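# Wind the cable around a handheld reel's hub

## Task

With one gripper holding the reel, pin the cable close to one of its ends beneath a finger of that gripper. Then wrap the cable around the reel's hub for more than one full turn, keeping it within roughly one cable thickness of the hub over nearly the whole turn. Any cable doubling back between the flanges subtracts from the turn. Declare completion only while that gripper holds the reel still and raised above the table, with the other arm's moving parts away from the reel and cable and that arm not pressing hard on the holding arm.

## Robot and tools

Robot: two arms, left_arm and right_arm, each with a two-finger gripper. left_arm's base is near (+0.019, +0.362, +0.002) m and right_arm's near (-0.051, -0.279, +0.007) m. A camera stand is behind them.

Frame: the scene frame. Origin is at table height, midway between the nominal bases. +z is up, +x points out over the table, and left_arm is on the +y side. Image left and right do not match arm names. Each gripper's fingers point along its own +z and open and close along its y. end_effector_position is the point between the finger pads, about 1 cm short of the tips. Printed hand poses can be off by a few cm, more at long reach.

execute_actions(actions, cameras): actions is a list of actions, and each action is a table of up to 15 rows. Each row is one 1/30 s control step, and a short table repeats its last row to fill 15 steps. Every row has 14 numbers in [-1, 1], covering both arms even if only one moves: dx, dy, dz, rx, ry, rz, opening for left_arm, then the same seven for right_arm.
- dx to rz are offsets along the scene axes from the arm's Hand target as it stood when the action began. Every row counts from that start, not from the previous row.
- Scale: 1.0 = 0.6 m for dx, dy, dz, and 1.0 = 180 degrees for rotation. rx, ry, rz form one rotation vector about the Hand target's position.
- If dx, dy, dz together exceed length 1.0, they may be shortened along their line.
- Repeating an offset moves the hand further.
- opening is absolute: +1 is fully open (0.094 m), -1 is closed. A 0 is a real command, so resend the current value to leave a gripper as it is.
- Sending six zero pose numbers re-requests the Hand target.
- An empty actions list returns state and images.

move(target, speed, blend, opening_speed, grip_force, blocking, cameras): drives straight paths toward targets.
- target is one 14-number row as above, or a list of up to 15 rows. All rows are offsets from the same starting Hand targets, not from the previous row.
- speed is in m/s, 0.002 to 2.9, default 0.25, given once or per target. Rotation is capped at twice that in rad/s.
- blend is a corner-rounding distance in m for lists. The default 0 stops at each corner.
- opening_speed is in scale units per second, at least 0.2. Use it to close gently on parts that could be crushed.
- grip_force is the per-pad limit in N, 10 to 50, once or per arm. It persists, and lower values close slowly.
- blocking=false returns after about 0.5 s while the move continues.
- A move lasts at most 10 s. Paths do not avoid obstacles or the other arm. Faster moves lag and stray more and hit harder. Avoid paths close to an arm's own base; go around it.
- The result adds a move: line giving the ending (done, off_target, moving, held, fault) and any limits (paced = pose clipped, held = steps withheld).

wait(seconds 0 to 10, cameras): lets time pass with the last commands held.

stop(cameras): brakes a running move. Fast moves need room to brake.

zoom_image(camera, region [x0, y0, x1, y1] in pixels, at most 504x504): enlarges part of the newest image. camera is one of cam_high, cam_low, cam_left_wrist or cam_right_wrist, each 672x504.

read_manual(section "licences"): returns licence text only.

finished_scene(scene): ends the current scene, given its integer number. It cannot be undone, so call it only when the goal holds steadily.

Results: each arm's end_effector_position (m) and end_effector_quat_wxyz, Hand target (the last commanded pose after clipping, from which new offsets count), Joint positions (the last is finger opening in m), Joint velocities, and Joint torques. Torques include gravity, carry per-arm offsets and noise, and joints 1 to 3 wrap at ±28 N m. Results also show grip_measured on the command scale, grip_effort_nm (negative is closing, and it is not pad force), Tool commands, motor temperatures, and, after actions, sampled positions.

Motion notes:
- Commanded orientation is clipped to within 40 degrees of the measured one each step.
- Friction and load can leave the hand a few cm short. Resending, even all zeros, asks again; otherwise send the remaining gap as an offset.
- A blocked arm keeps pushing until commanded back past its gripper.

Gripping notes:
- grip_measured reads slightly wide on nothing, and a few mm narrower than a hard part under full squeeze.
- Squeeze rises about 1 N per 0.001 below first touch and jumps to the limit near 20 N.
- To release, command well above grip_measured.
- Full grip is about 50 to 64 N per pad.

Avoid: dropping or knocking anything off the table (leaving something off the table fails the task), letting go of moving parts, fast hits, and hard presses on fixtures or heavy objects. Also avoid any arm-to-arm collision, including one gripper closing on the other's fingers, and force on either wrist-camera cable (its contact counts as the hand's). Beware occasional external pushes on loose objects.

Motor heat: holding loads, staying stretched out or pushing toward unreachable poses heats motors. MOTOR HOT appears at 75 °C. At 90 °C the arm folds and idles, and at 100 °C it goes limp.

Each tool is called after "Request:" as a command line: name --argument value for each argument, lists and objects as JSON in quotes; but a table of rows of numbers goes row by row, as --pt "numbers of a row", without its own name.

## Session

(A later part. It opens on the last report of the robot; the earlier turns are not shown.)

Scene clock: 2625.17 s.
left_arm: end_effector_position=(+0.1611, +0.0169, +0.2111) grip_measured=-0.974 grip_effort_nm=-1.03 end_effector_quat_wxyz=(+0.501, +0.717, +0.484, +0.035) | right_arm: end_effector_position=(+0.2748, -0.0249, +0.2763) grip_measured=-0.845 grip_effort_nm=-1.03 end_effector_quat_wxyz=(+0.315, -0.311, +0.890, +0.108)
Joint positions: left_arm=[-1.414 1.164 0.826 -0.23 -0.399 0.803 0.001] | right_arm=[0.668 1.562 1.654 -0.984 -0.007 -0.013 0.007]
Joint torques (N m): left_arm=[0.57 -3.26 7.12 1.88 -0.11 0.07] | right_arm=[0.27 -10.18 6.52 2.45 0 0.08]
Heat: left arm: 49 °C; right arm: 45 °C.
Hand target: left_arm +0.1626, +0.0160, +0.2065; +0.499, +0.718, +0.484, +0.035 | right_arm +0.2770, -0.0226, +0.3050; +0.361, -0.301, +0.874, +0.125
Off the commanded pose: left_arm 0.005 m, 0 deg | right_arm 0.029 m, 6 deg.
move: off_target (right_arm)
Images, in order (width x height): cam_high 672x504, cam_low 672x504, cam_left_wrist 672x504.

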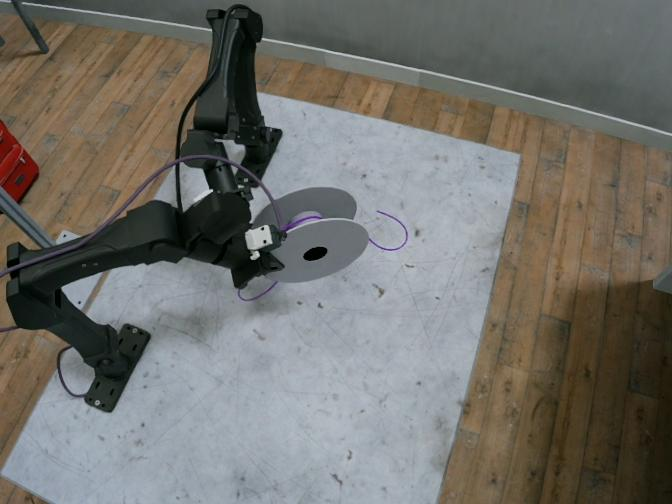

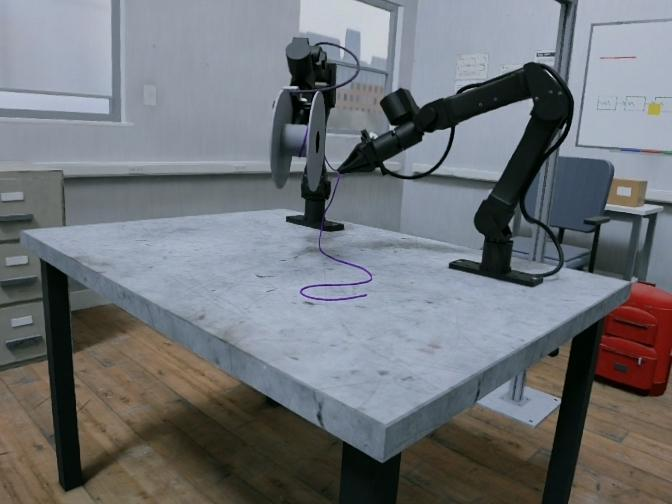

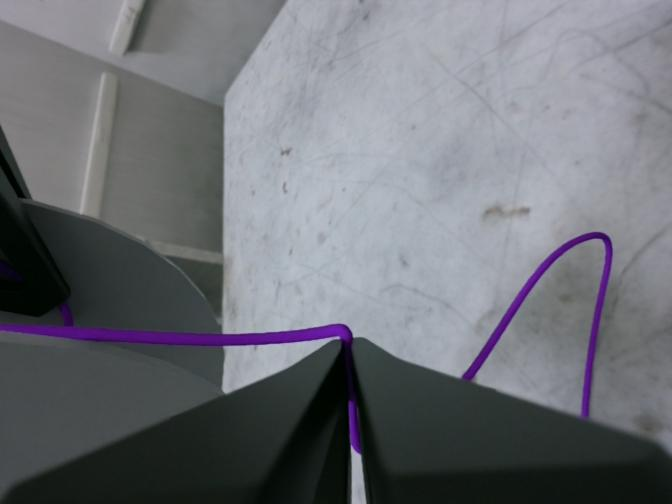

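Request:
move --pt "0.0378 0.033 -0.0497 0.0219 0.0171 0 -1 0 0 0 0 0 0 -1" --pt "0.0892 0.0692 -0.079 0.0438 0.0342 0 -1 0 0 0 0 0 0 -1" --speed 0.07 --blend '[0.015,0]' --cameras '["cam_high","cam_low","cam_left_wrist"]'

Request:
zoom_image --camera "cam_low" --region '[260, 60, 400, 200]'

Request:
zoom_image --camera "cam_high" --region '[200, 150, 400, 310]'

Scene clock: 2647.23 s.
left_arm: end_effector_position=(+0.2181, +0.0539, +0.1701) grip_measured=-0.974 grip_effort_nm=-1.03 end_effector_quat_wxyz=(+0.442, +0.742, +0.504, +0.030) | right_arm: end_effector_position=(+0.2751, -0.0246, +0.2767) grip_measured=-0.845 grip_effort_nm=-1.03 end_effector_quat_wxyz=(+0.316, -0.311, +0.890, +0.109)
Joint positions: left_arm=[-1.101 1.182 0.774 -0.251 -0.121 0.949 0.001] | right_arm=[0.668 1.562 1.654 -0.982 -0.007 -0.013 0.007]
Joint torques (N m): left_arm=[0.38 -2.93 7.56 1.42 -0.01 0.04] | right_arm=[0.32 -10.06 6.48 2.44 0 0.07]
Motor temperatures (°C): left_arm=[32 36 50 50 32 33 33] | right_arm=[33 42 41 43 31 30 36]
Heat: left arm: 50 °C; right arm: 43 °C.
Hand target: left_arm +0.2161, +0.0576, +0.1589; +0.422, +0.751, +0.507, +0.030 | right_arm +0.2770, -0.0226, +0.3050; +0.361, -0.301, +0.874, +0.125
Off the commanded pose: left_arm 0.012 m, 2 deg | right_arm 0.028 m, 6 deg.
move: off_target (left_arm, right_arm)
Images, in order (width x height): cam_high 672x504, cam_low 672x504, cam_left_wrist 672x504.

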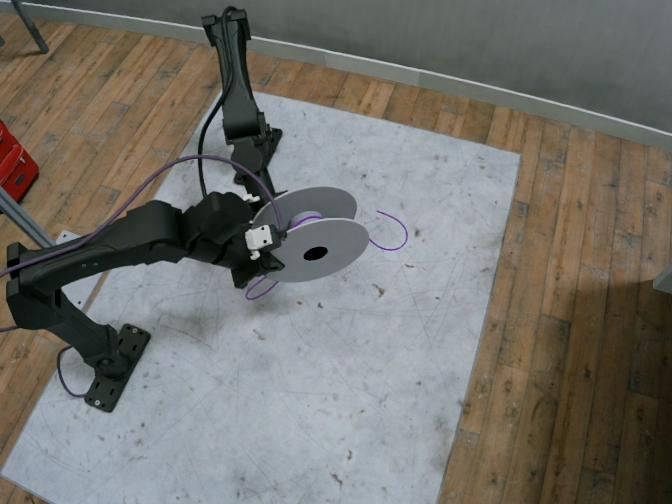

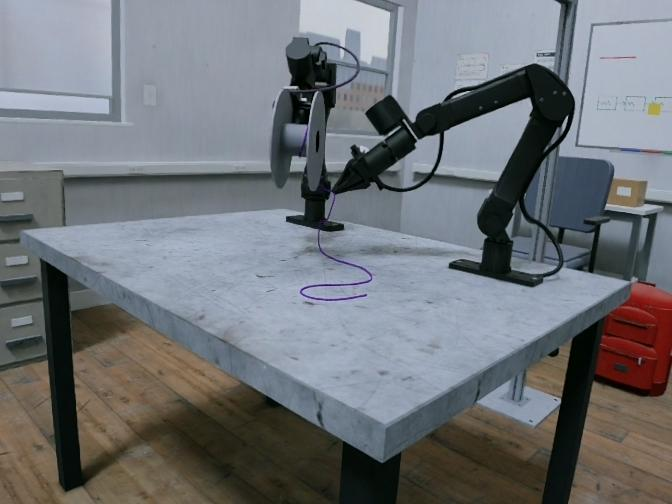

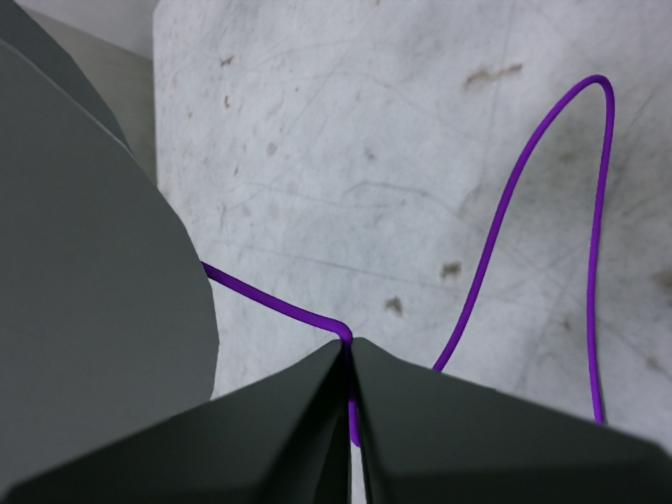

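Scaled by 3.600.

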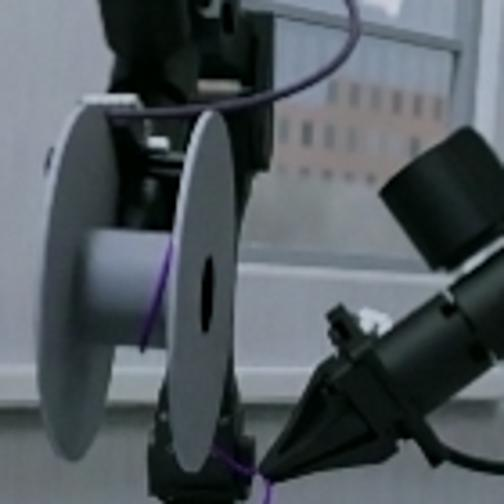

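Scaled by 2.520.

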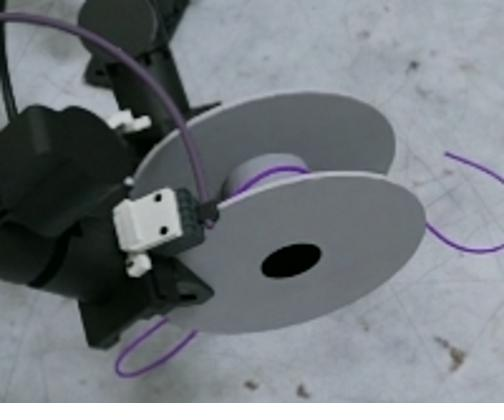

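Request:
move --target '[0.0488,-0.0783,-0.0982,0,0,0,-1,0,0,0,0,0,0,-1]' --speed 0.06 --cameras '["all"]'

Request:
zoom_image --camera "cam_low" --region '[260, 60, 400, 200]'

Request:
zoom_image --camera "cam_high" --region '[200, 150, 400, 310]'

Scene clock: 2685.23 s.
left_arm: end_effector_position=(+0.2474, +0.0090, +0.1141) grip_measured=-0.974 grip_effort_nm=-1.03 end_effector_quat_wxyz=(+0.442, +0.741, +0.505, +0.032) | right_arm: end_effector_position=(+0.2721, -0.0283, +0.2730) grip_measured=-0.845 grip_effort_nm=-1.03 end_effector_quat_wxyz=(+0.306, -0.311, +0.894, +0.102)
Joint positions: left_arm=[-1.092 1.49 0.768 0.064 -0.119 0.954 0.001] | right_arm=[0.668 1.562 1.654 -1.006 -0.001 -0.013 0.007]
Joint torques (N m): left_arm=[0.32 -4.4 7.24 1.51 0.08 0.06] | right_arm=[0.18 -10.18 6.49 2.62 -0.02 0.06]
Heat: left arm: 51 °C; right arm: 43 °C.
Hand target: left_arm +0.2454, +0.0107, +0.1000; +0.422, +0.751, +0.507, +0.030 | right_arm +0.2770, -0.0226, +0.3050; +0.361, -0.301, +0.874, +0.124
Off the commanded pose: left_arm 0.014 m, 3 deg | right_arm 0.033 m, 7 deg.
move: off_target (left_arm, right_arm)

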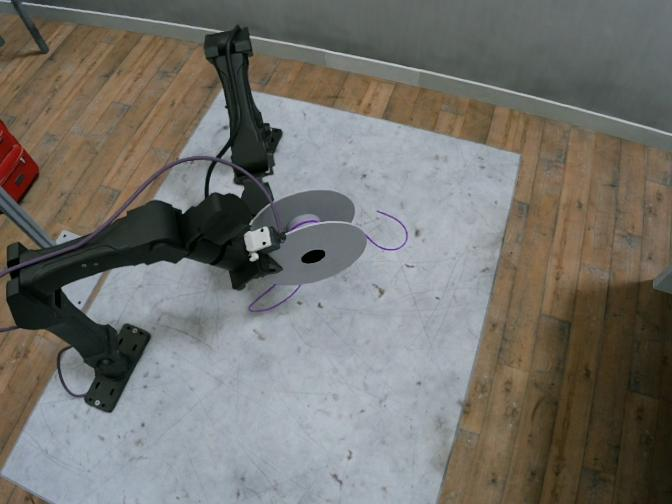

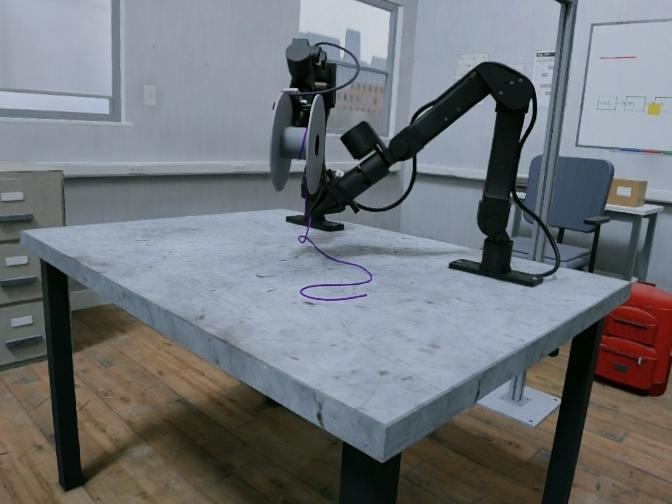

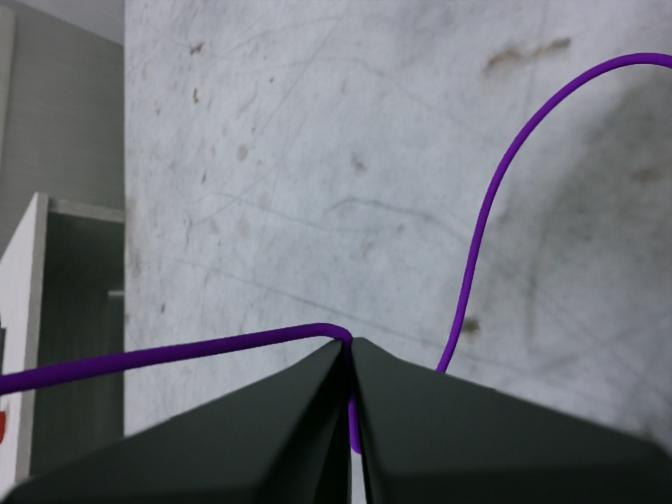

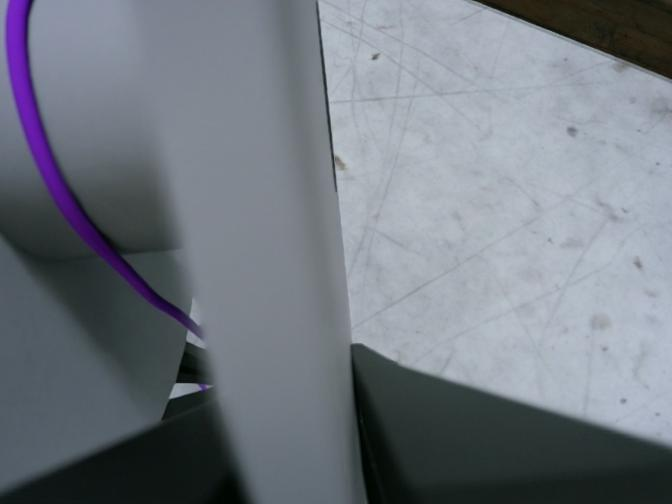

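Scaled by 3.600.

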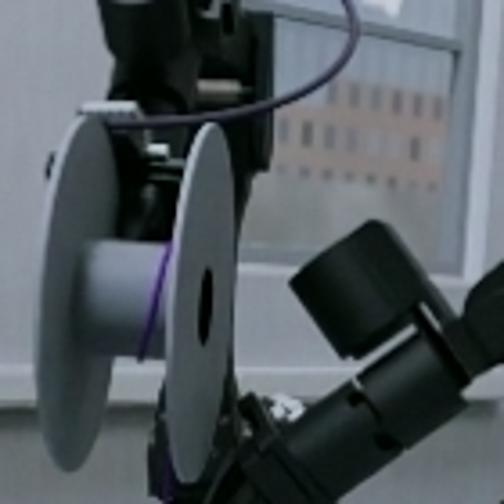

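Scaled by 2.520.

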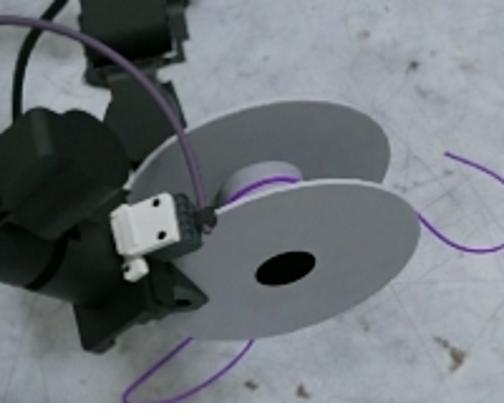

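Request:
move --target '[0.0,0.0,0.018,0,0,0,-1,0,0,0,0,0,0,-1]' --speed 0.03 --cameras '[]'

Request:
move --target '[0.0,0.0,0.0,0,0,0,-0.8,0,0,0,0,0,0,-1]' --opening_speed 0.2 --cameras '["all"]'

Request:
zoom_image --camera "cam_low" --region '[260, 80, 400, 220]'

Request:
zoom_image --camera "cam_high" --region '[200, 150, 420, 330]'

Scene clock: 2721.70 s.
left_arm: end_effector_position=(+0.2475, +0.0088, +0.1150) grip_measured=-0.974 grip_effort_nm=-1.03 end_effector_quat_wxyz=(+0.440, +0.742, +0.505, +0.032) | right_arm: end_effector_position=(+0.2721, -0.0283, +0.2730) grip_measured=-0.845 grip_effort_nm=-1.03 end_effector_quat_wxyz=(+0.306, -0.311, +0.894, +0.102)
Joint positions: left_arm=[-1.092 1.49 0.776 0.051 -0.119 0.954 0.001] | right_arm=[0.668 1.562 1.654 -1.006 -0.001 -0.013 0.007]
Joint torques (N m): left_arm=[0.35 -6.08 8.75 1.19 0.07 0.05] | right_arm=[0.2 -10.18 6.48 2.63 -0.08 0.09]
Heat: left arm: 50 °C; right arm: 43 °C.
Hand target: left_arm +0.2455, +0.0106, +0.1110; +0.422, +0.751, +0.507, +0.030 | right_arm +0.2770, -0.0226, +0.3050; +0.361, -0.301, +0.874, +0.124
Off the commanded pose: left_arm 0.005 m, 2 deg | right_arm 0.033 m, 7 deg.
move: off_target (right_arm)
No camera images: "cameras" was empty.

Scene clock: 2722.90 s.
left_arm: end_effector_position=(+0.2465, +0.0103, +0.1127) grip_measured=-0.803 grip_effort_nm=0.13 end_effector_quat_wxyz=(+0.434, +0.744, +0.506, +0.033) | right_arm: end_effector_position=(+0.2726, -0.0279, +0.2735) grip_measured=-0.845 grip_effort_nm=-1.03 end_effector_quat_wxyz=(+0.307, -0.311, +0.893, +0.103)
Joint positions: left_arm=[-1.092 1.49 0.776 0.04 -0.119 0.954 0.009] | right_arm=[0.668 1.562 1.654 -1.003 -0.001 -0.013 0.007]
Joint torques (N m): left_arm=[0.35 -5.98 8.9 1.27 0.07 0.06] | right_arm=[0.16 -10.13 6.3 2.63 -0.05 0.11]
Heat: left arm: 50 °C; right arm: 43 °C.
Hand target: left_arm +0.2455, +0.0106, +0.1109; +0.422, +0.751, +0.507, +0.030 | right_arm +0.2770, -0.0226, +0.3050; +0.361, -0.301, +0.874, +0.124
Off the commanded pose: left_arm 0.002 m, 2 deg | right_arm 0.032 m, 7 deg.
move: off_target (right_arm)

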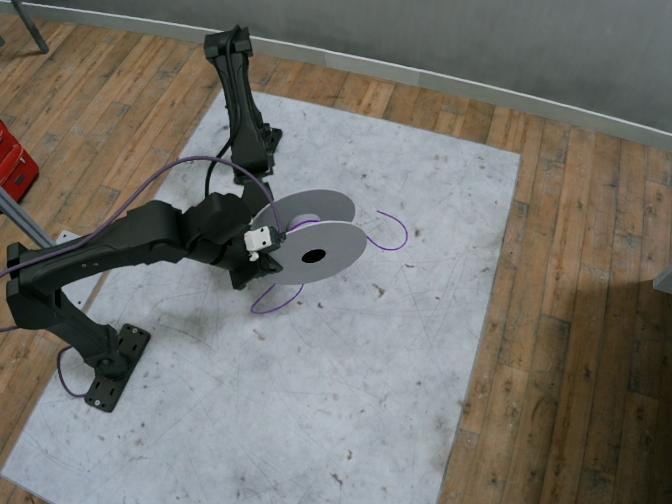

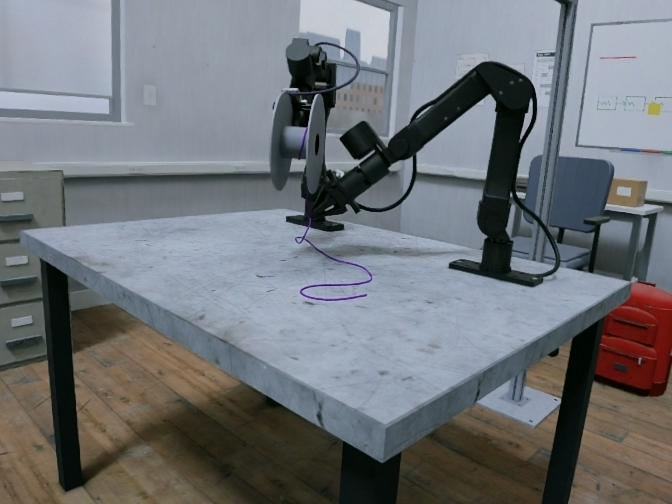

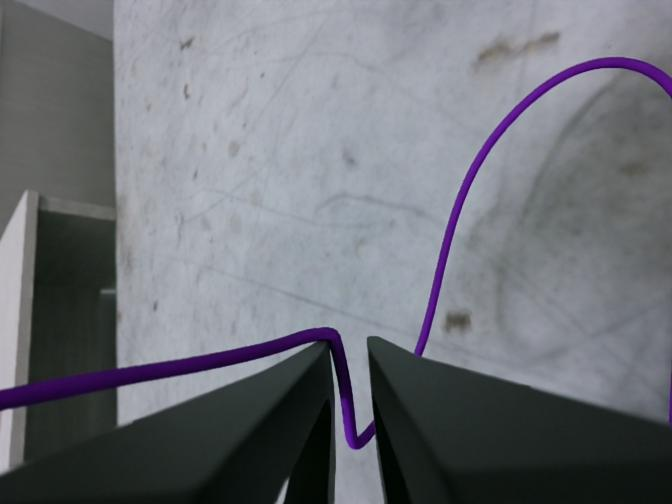

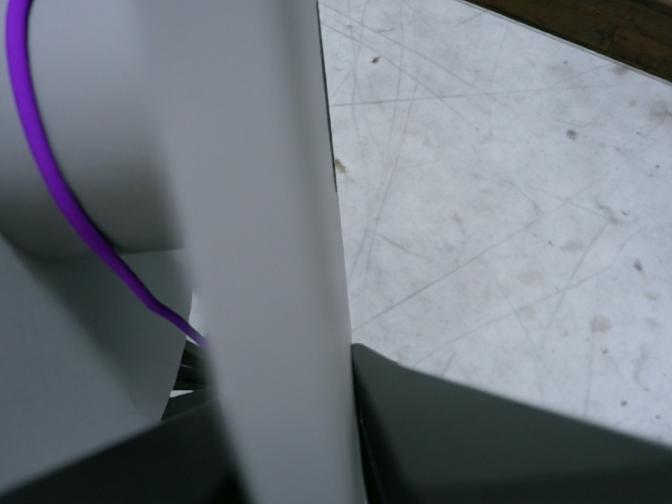

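Scaled by 3.600.

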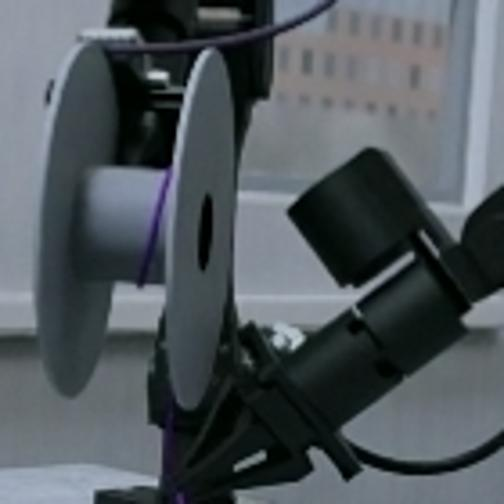

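Scaled by 2.291.

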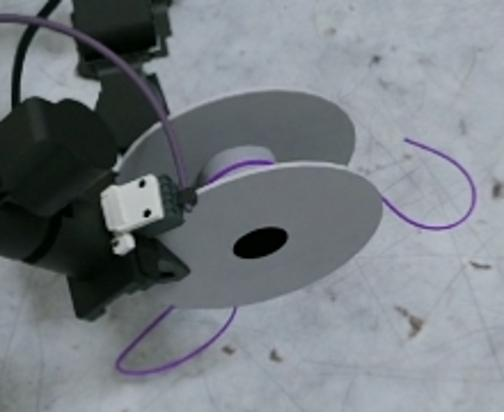

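Request:
move --pt "0 0 0 0 0 0 -0.3 0 0 0 0 0 0 -1" --pt "-0.0393 0.0503 0.0536 0 0 0 -0.3 0 0 0 0 0 0 -1" --speed 0.05 --opening_speed 0.4 --cameras '["all"]'

Request:
zoom_image --camera "cam_low" --region '[240, 80, 400, 240]'

Request:
zoom_image --camera "cam_high" --region '[200, 150, 420, 330]'

Scene clock: 2756.90 s.
left_arm: end_effector_position=(+0.2266, +0.0355, +0.1416) grip_measured=-0.303 grip_effort_nm=0.13 end_effector_quat_wxyz=(+0.425, +0.751, +0.504, +0.031) | right_arm: end_effector_position=(+0.2753, -0.0258, +0.2762) grip_measured=-0.845 grip_effort_nm=-1.03 end_effector_quat_wxyz=(+0.315, -0.310, +0.891, +0.106)
Joint positions: left_arm=[-1.104 1.316 0.776 -0.155 -0.119 0.953 0.033] | right_arm=[0.668 1.562 1.654 -0.985 -0.001 -0.013 0.007]
Joint torques (N m): left_arm=[-0.51 -7.39 6.98 1.4 -0.1 -0.11] | right_arm=[0.31 -10.25 6.68 2.47 -0.02 0.11]
Heat: left arm: 53 °C; right arm: 45 °C.
Hand target: left_arm +0.2218, +0.0407, +0.1430; +0.422, +0.751, +0.507, +0.030 | right_arm +0.2770, -0.0226, +0.3050; +0.361, -0.301, +0.874, +0.124
Off the commanded pose: left_arm 0.007 m, 0 deg | right_arm 0.029 m, 6 deg.
move: off_target (right_arm)

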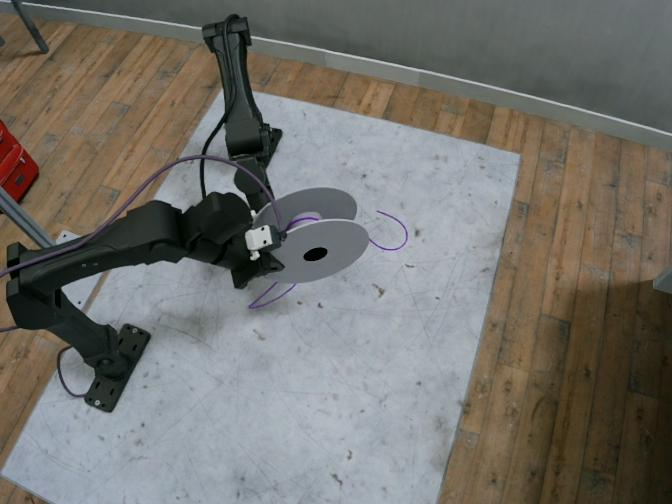

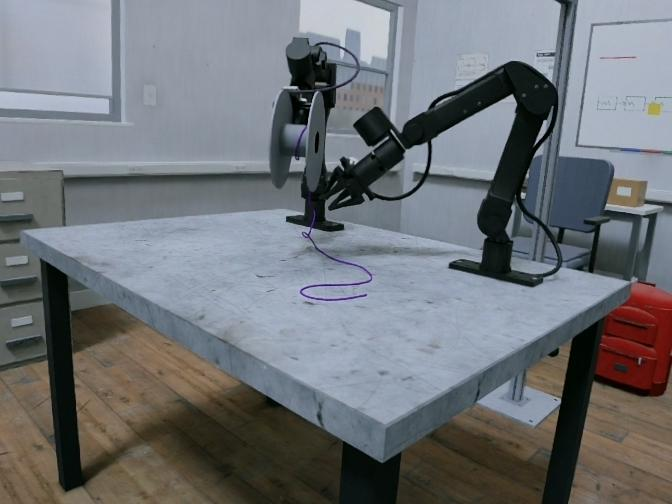

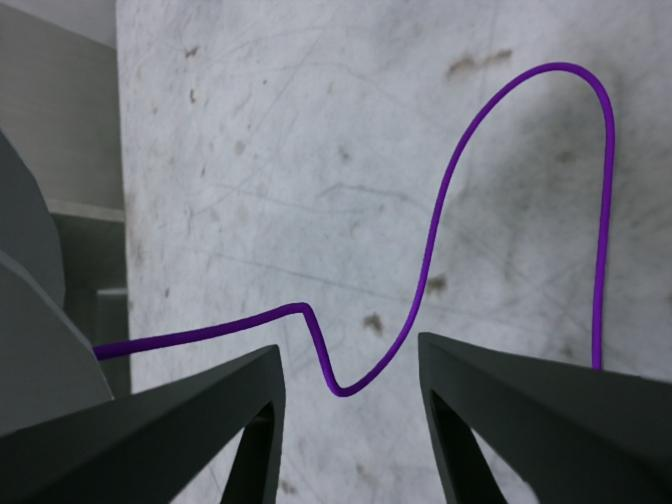

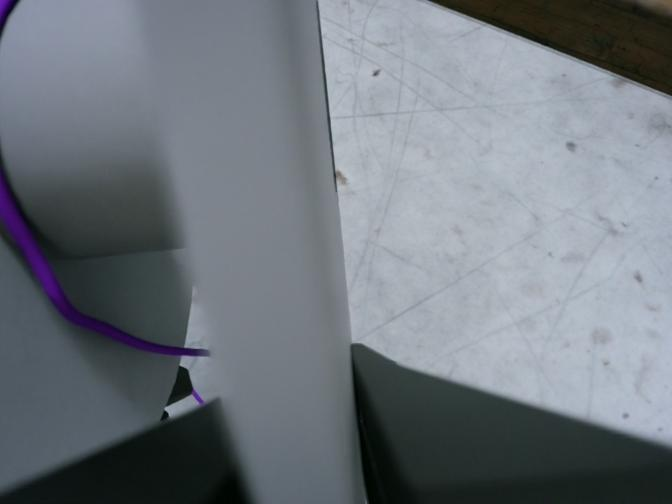

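Scaled by 3.150.

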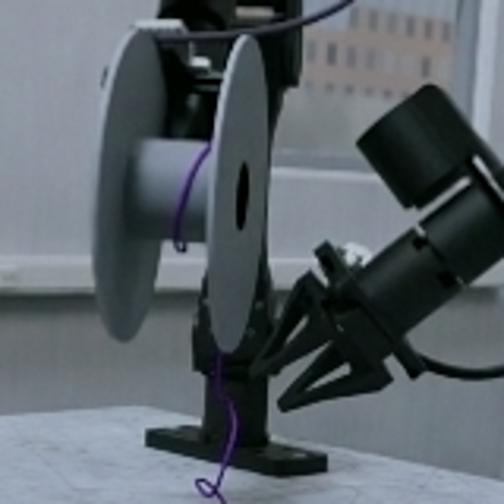

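Scaled by 2.291.

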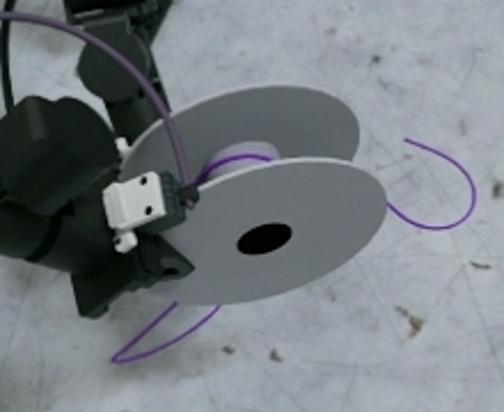

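Request:
zoom_image --camera "cam_low" --region '[265, 85, 335, 155]'

Request:
zoom_image --camera "cam_high" --region '[270, 180, 340, 250]'

Request:
zoom_image --camera "cam_right_wrist" --region '[0, 0, 300, 420]'

Scaled by 7.200.

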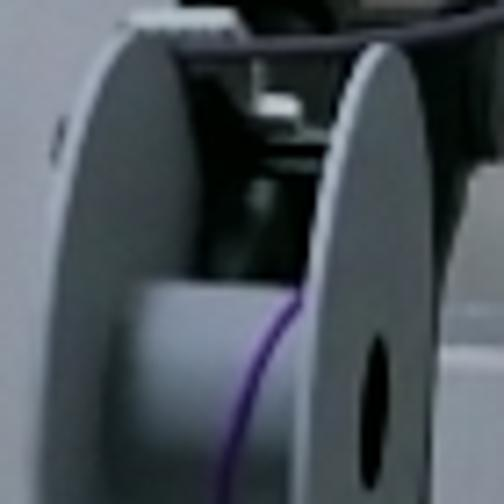

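Scaled by 7.200.

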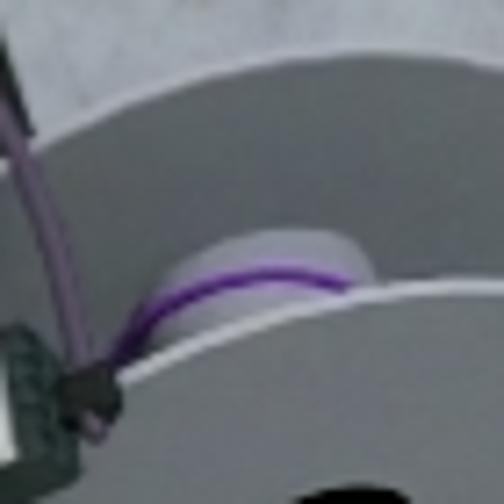

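Scaled by 1.200.

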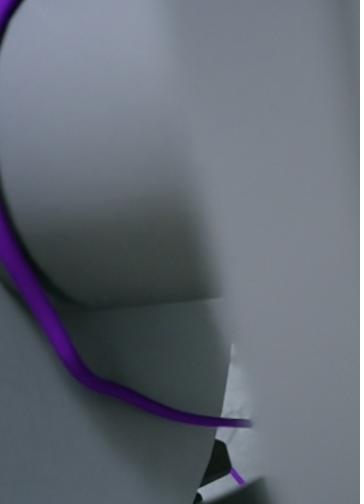

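Request:
move --pt "-0.03 0.12 0.09 0.03 0.023 0 -0.3 0 0 0 0 0 0 -1" --pt "-0.0363 0.265 0.195 0.1094 0.0856 0 -0.3 0 0 0 0 0 0 -1" --speed 0.15 --blend '[0.03,0]' --cameras '["all"]'

Scene clock: 2890.57 s.
left_arm: end_effector_position=(+0.2035, +0.1989, +0.2582) grip_measured=-0.303 grip_effort_nm=0.13 end_effector_quat_wxyz=(+0.223, +0.807, +0.547, +0.023) | right_arm: end_effector_position=(+0.2753, -0.0258, +0.2762) grip_measured=-0.845 grip_effort_nm=-1.03 end_effector_quat_wxyz=(+0.315, -0.310, +0.891, +0.106)
Joint positions: left_arm=[-0.702 1.167 1.425 -1.384 0.092 1.27 0.033] | right_arm=[0.668 1.562 1.654 -0.985 -0.001 -0.013 0.007]
Joint torques (N m): left_arm=[0.47 -1.69 8.27 0.74 0.17 0.07] | right_arm=[0.29 -10.06 6.56 2.46 -0.05 0.07]
Motor temperatures (°C): left_arm=[32 38 51 44 32 33 31] | right_arm=[33 43 42 43 31 30 36]
Heat: left arm: 51 °C; right arm: 43 °C.
Hand target: left_arm +0.2000, +0.1998, +0.2600; +0.216, +0.809, +0.546, +0.015 | right_arm +0.2770, -0.0226, +0.3050; +0.361, -0.301, +0.874, +0.124
Off the commanded pose: left_arm 0.004 m, 1 deg | right_arm 0.029 m, 6 deg.
move: off_target (right_arm)

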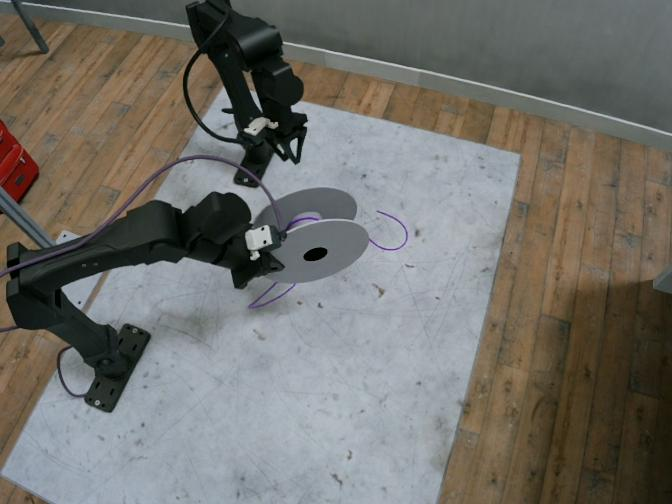

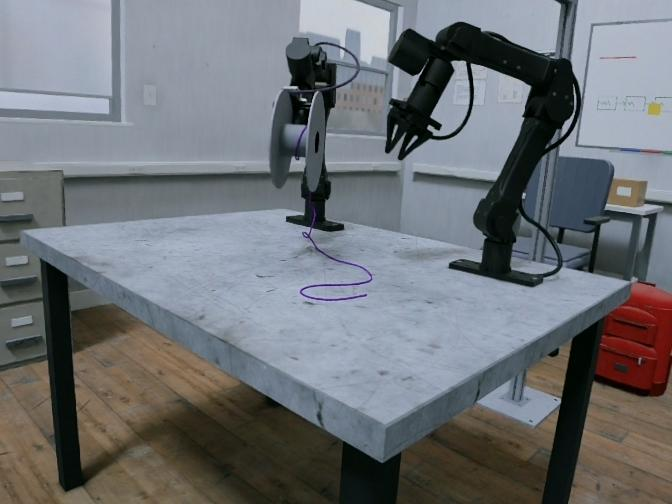

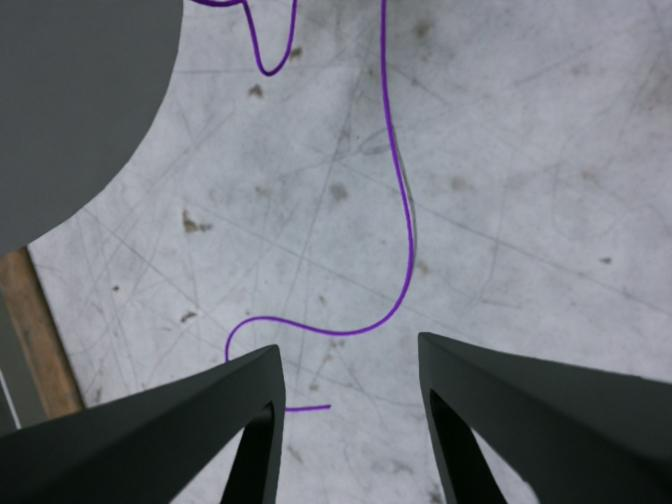

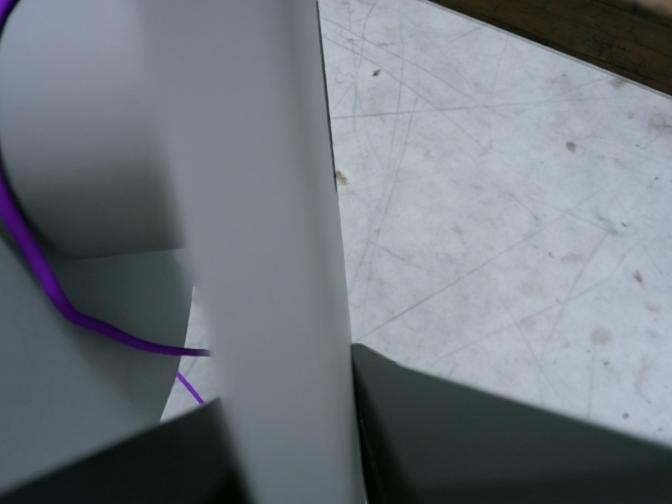

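Request:
move --pt "-0.1167 -0.2833 -0.2333 -0.096 0.1199 0.2036 -0.3 0 0 0 0 0 0 -1" --pt "-0.0733 -0.4297 -0.3073 -0.096 0.1199 0.2036 -0.3 0 0 0 0 0 0 -1" --speed 0.12 --blend '[0.03,0]' --cameras '["all"]'

Scene clock: 3052.00 s.
left_arm: end_effector_position=(+0.1542, -0.0472, +0.0736) grip_measured=-0.303 grip_effort_nm=0.13 end_effector_quat_wxyz=(+0.205, +0.549, +0.798, -0.142) | right_arm: end_effector_position=(+0.2753, -0.0258, +0.2762) grip_measured=-0.845 grip_effort_nm=-1.03 end_effector_quat_wxyz=(+0.315, -0.310, +0.891, +0.106)
Joint positions: left_arm=[-1.307 1.772 1.183 -0.479 -0.027 -0.054 0.033] | right_arm=[0.668 1.562 1.654 -0.985 -0.001 -0.013 0.007]
Joint torques (N m): left_arm=[-0.49 -7.32 9.07 1.32 -0.09 -0.07] | right_arm=[0.34 -10.17 6.5 2.43 -0.03 0.07]
Heat: left arm: 52 °C; right arm: 43 °C.
Hand target: left_arm +0.1561, -0.0581, +0.0756; +0.213, +0.546, +0.797, -0.147 | right_arm +0.2770, -0.0226, +0.3050; +0.361, -0.301, +0.874, +0.124
Off the commanded pose: left_arm 0.011 m, 1 deg | right_arm 0.029 m, 6 deg.
move: off_target (left_arm, right_arm)

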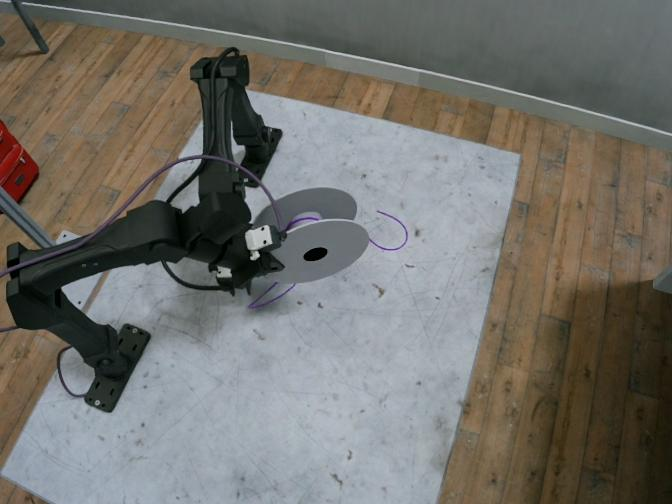

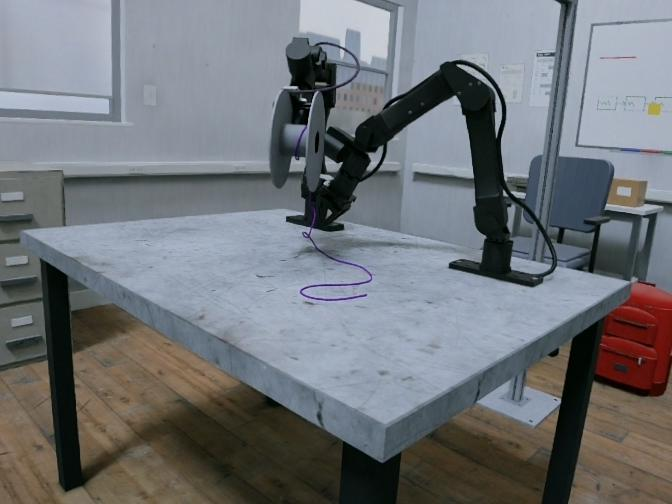

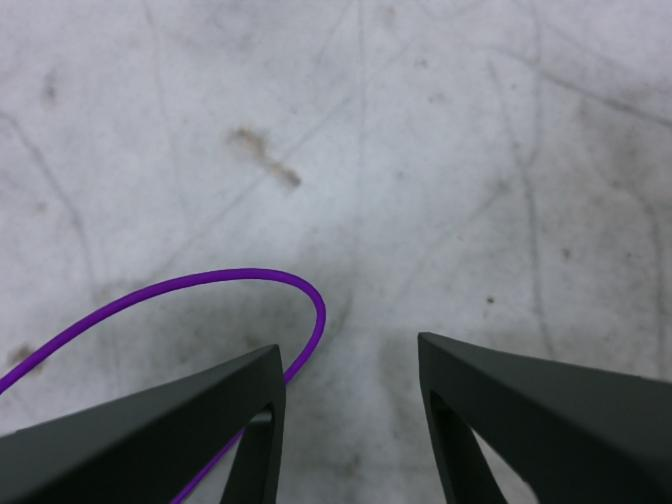

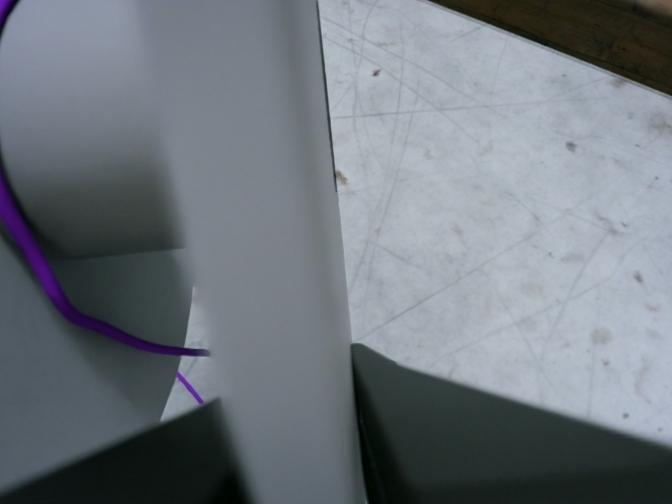

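Request:
move --target '[0.0298,-0.0065,-0.031,0,0,-0.1667,-0.3,0,0,0,0,0,0,-1]' --speed 0.08 --cameras '["cam_high","cam_low","cam_left_wrist"]'

Scene clock: 3094.10 s.
left_arm: end_effector_position=(+0.1709, -0.0620, +0.0623) grip_measured=-0.303 grip_effort_nm=0.13 end_effector_quat_wxyz=(+0.182, +0.734, +0.625, -0.196) | right_arm: end_effector_position=(+0.2812, -0.0222, +0.2819) grip_measured=-0.845 grip_effort_nm=-1.03 end_effector_quat_wxyz=(+0.331, -0.305, +0.886, +0.110)
Joint positions: left_arm=[-1.159 1.889 1.277 -0.491 0.281 0.546 0.033] | right_arm=[0.668 1.562 1.654 -0.95 0.003 -0.008 0.007]
Joint torques (N m): left_arm=[1.28 -7.95 9.03 0.86 0.3 0.1] | right_arm=[0.17 -10.04 6.48 2.17 -0.1 0.05]
Heat: left arm: 52 °C; right arm: 43 °C.
Hand target: left_arm +0.1740, -0.0620, +0.0570; +0.168, +0.734, +0.628, -0.197 | right_arm +0.2770, -0.0226, +0.3050; +0.361, -0.301, +0.874, +0.125
Off the commanded pose: left_arm 0.006 m, 2 deg | right_arm 0.023 m, 4 deg.
move: off_target (right_arm)
Images, in order (width x height): cam_high 672x504, cam_low 672x504, cam_left_wrist 672x504.

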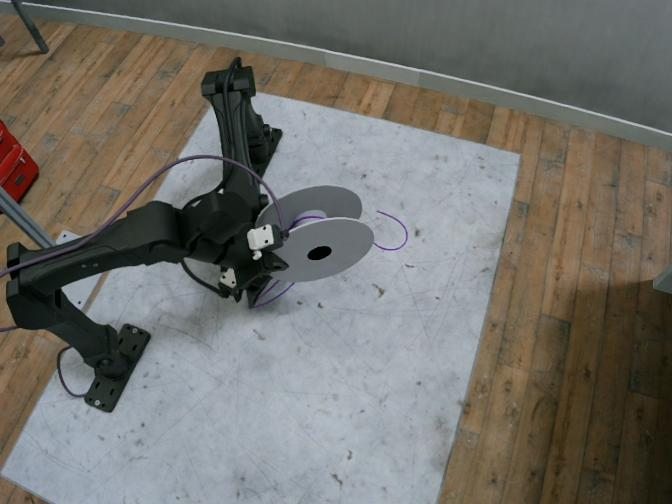

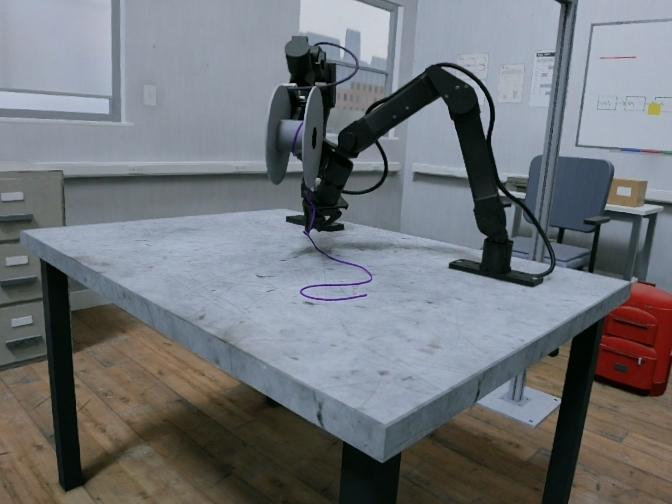

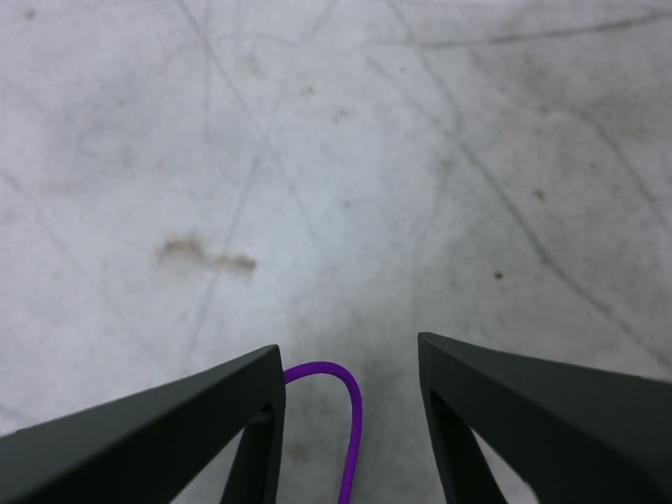

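Request:
zoom_image --camera "cam_high" --region '[180, 120, 400, 320]'

Request:
zoom_image --camera "cam_low" --region '[240, 60, 420, 250]'

Scaled by 2.291.

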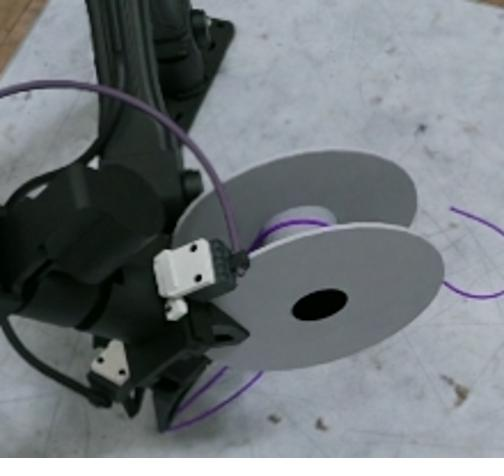

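Scaled by 2.653.

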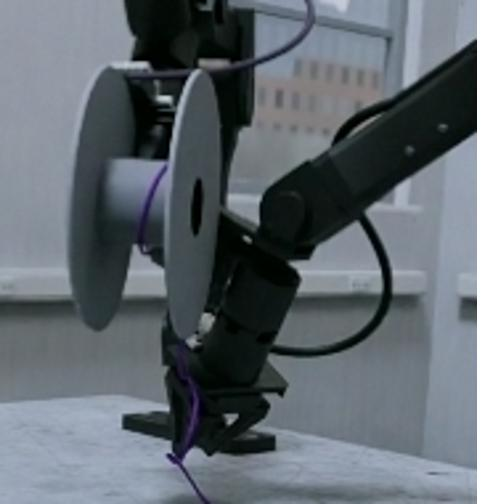

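Request:
move --target '[-0.0183,0.0283,0.005,0,0,0,-0.3,0,0,0,0,0,0,-1]' --speed 0.06 --cameras '["cam_low","cam_left_wrist"]'

Scene clock: 3145.47 s.
left_arm: end_effector_position=(+0.1636, -0.0470, +0.0448) grip_measured=-0.303 grip_effort_nm=0.13 end_effector_quat_wxyz=(+0.157, +0.736, +0.631, -0.189) | right_arm: end_effector_position=(+0.2801, -0.0230, +0.2808) grip_measured=-0.845 grip_effort_nm=-1.03 end_effector_quat_wxyz=(+0.328, -0.305, +0.887, +0.109)
Joint positions: left_arm=[-1.159 1.889 1.225 -0.491 0.282 0.547 0.033] | right_arm=[0.668 1.562 1.654 -0.957 0.003 -0.007 0.007]
Joint torques (N m): left_arm=[0.61 -13.79 6.16 0.89 0.27 0.01] | right_arm=[0.34 -9.98 6.53 2.22 -0.1 0]
Motor temperatures (°C): left_arm=[32 39 51 39 32 33 30] | right_arm=[33 42 42 43 31 30 36]
Heat: left arm: 51 °C; right arm: 43 °C.
Hand target: left_arm +0.1630, -0.0450, +0.0600; +0.168, +0.734, +0.628, -0.198 | right_arm +0.2770, -0.0226, +0.3050; +0.361, -0.301, +0.874, +0.125
Off the commanded pose: left_arm 0.015 m, 2 deg | right_arm 0.024 m, 4 deg.
move: off_target (left_arm, right_arm)
Images, in order (width x height): cam_low 672x504, cam_left_wrist 672x504.

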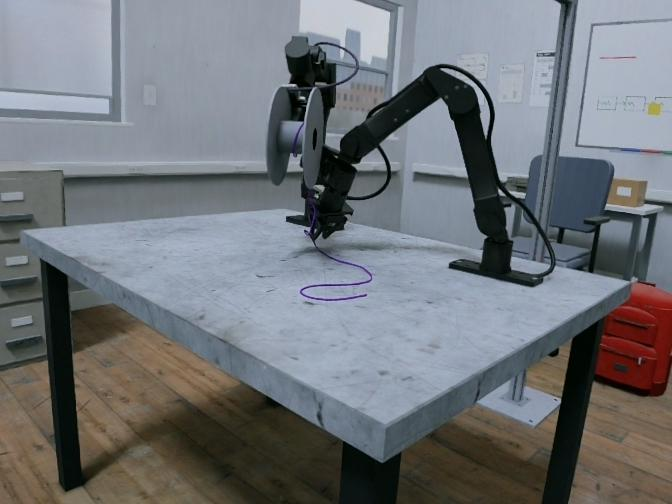

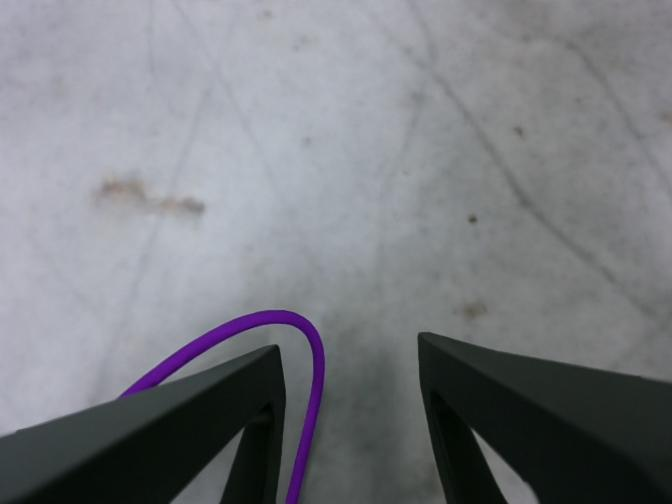

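Request:
move --target '[0.0175,0.005,-0.0333,0,0,0,-0.3,0,0,0,0,0,0,-1]' --speed 0.05 --cameras '["cam_left_wrist"]'

Scene clock: 3178.93 s.
left_arm: end_effector_position=(+0.1695, -0.0431, +0.0393) grip_measured=-0.303 grip_effort_nm=0.13 end_effector_quat_wxyz=(+0.163, +0.737, +0.628, -0.191) | right_arm: end_effector_position=(+0.2836, -0.0206, +0.2845) grip_measured=-0.845 grip_effort_nm=-1.03 end_effector_quat_wxyz=(+0.338, -0.302, +0.884, +0.113)
Joint positions: left_arm=[-1.139 1.889 1.196 -0.457 0.291 0.57 0.033] | right_arm=[0.668 1.562 1.654 -0.934 0.004 -0.003 0.007]
Joint torques (N m): left_arm=[1.61 -10.29 5.98 1.14 0.28 0.12] | right_arm=[0.31 -9.91 6.54 2.03 -0.09 -0.03]
Heat: left arm: 50 °C; right arm: 43 °C.
Hand target: left_arm +0.1735, -0.0420, +0.0401; +0.168, +0.734, +0.628, -0.198 | right_arm +0.2770, -0.0226, +0.3050; +0.361, -0.301, +0.874, +0.124
Off the commanded pose: left_arm 0.004 m, 1 deg | right_arm 0.022 m, 3 deg.
move: off_target (right_arm)
Images, in order (width x height): cam_left_wrist 672x504.

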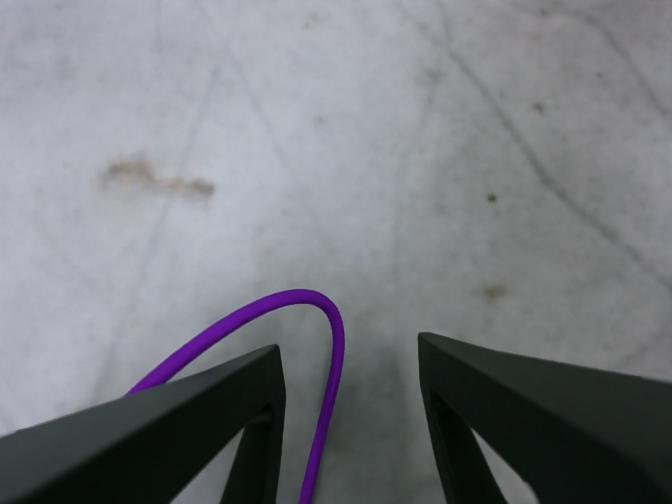

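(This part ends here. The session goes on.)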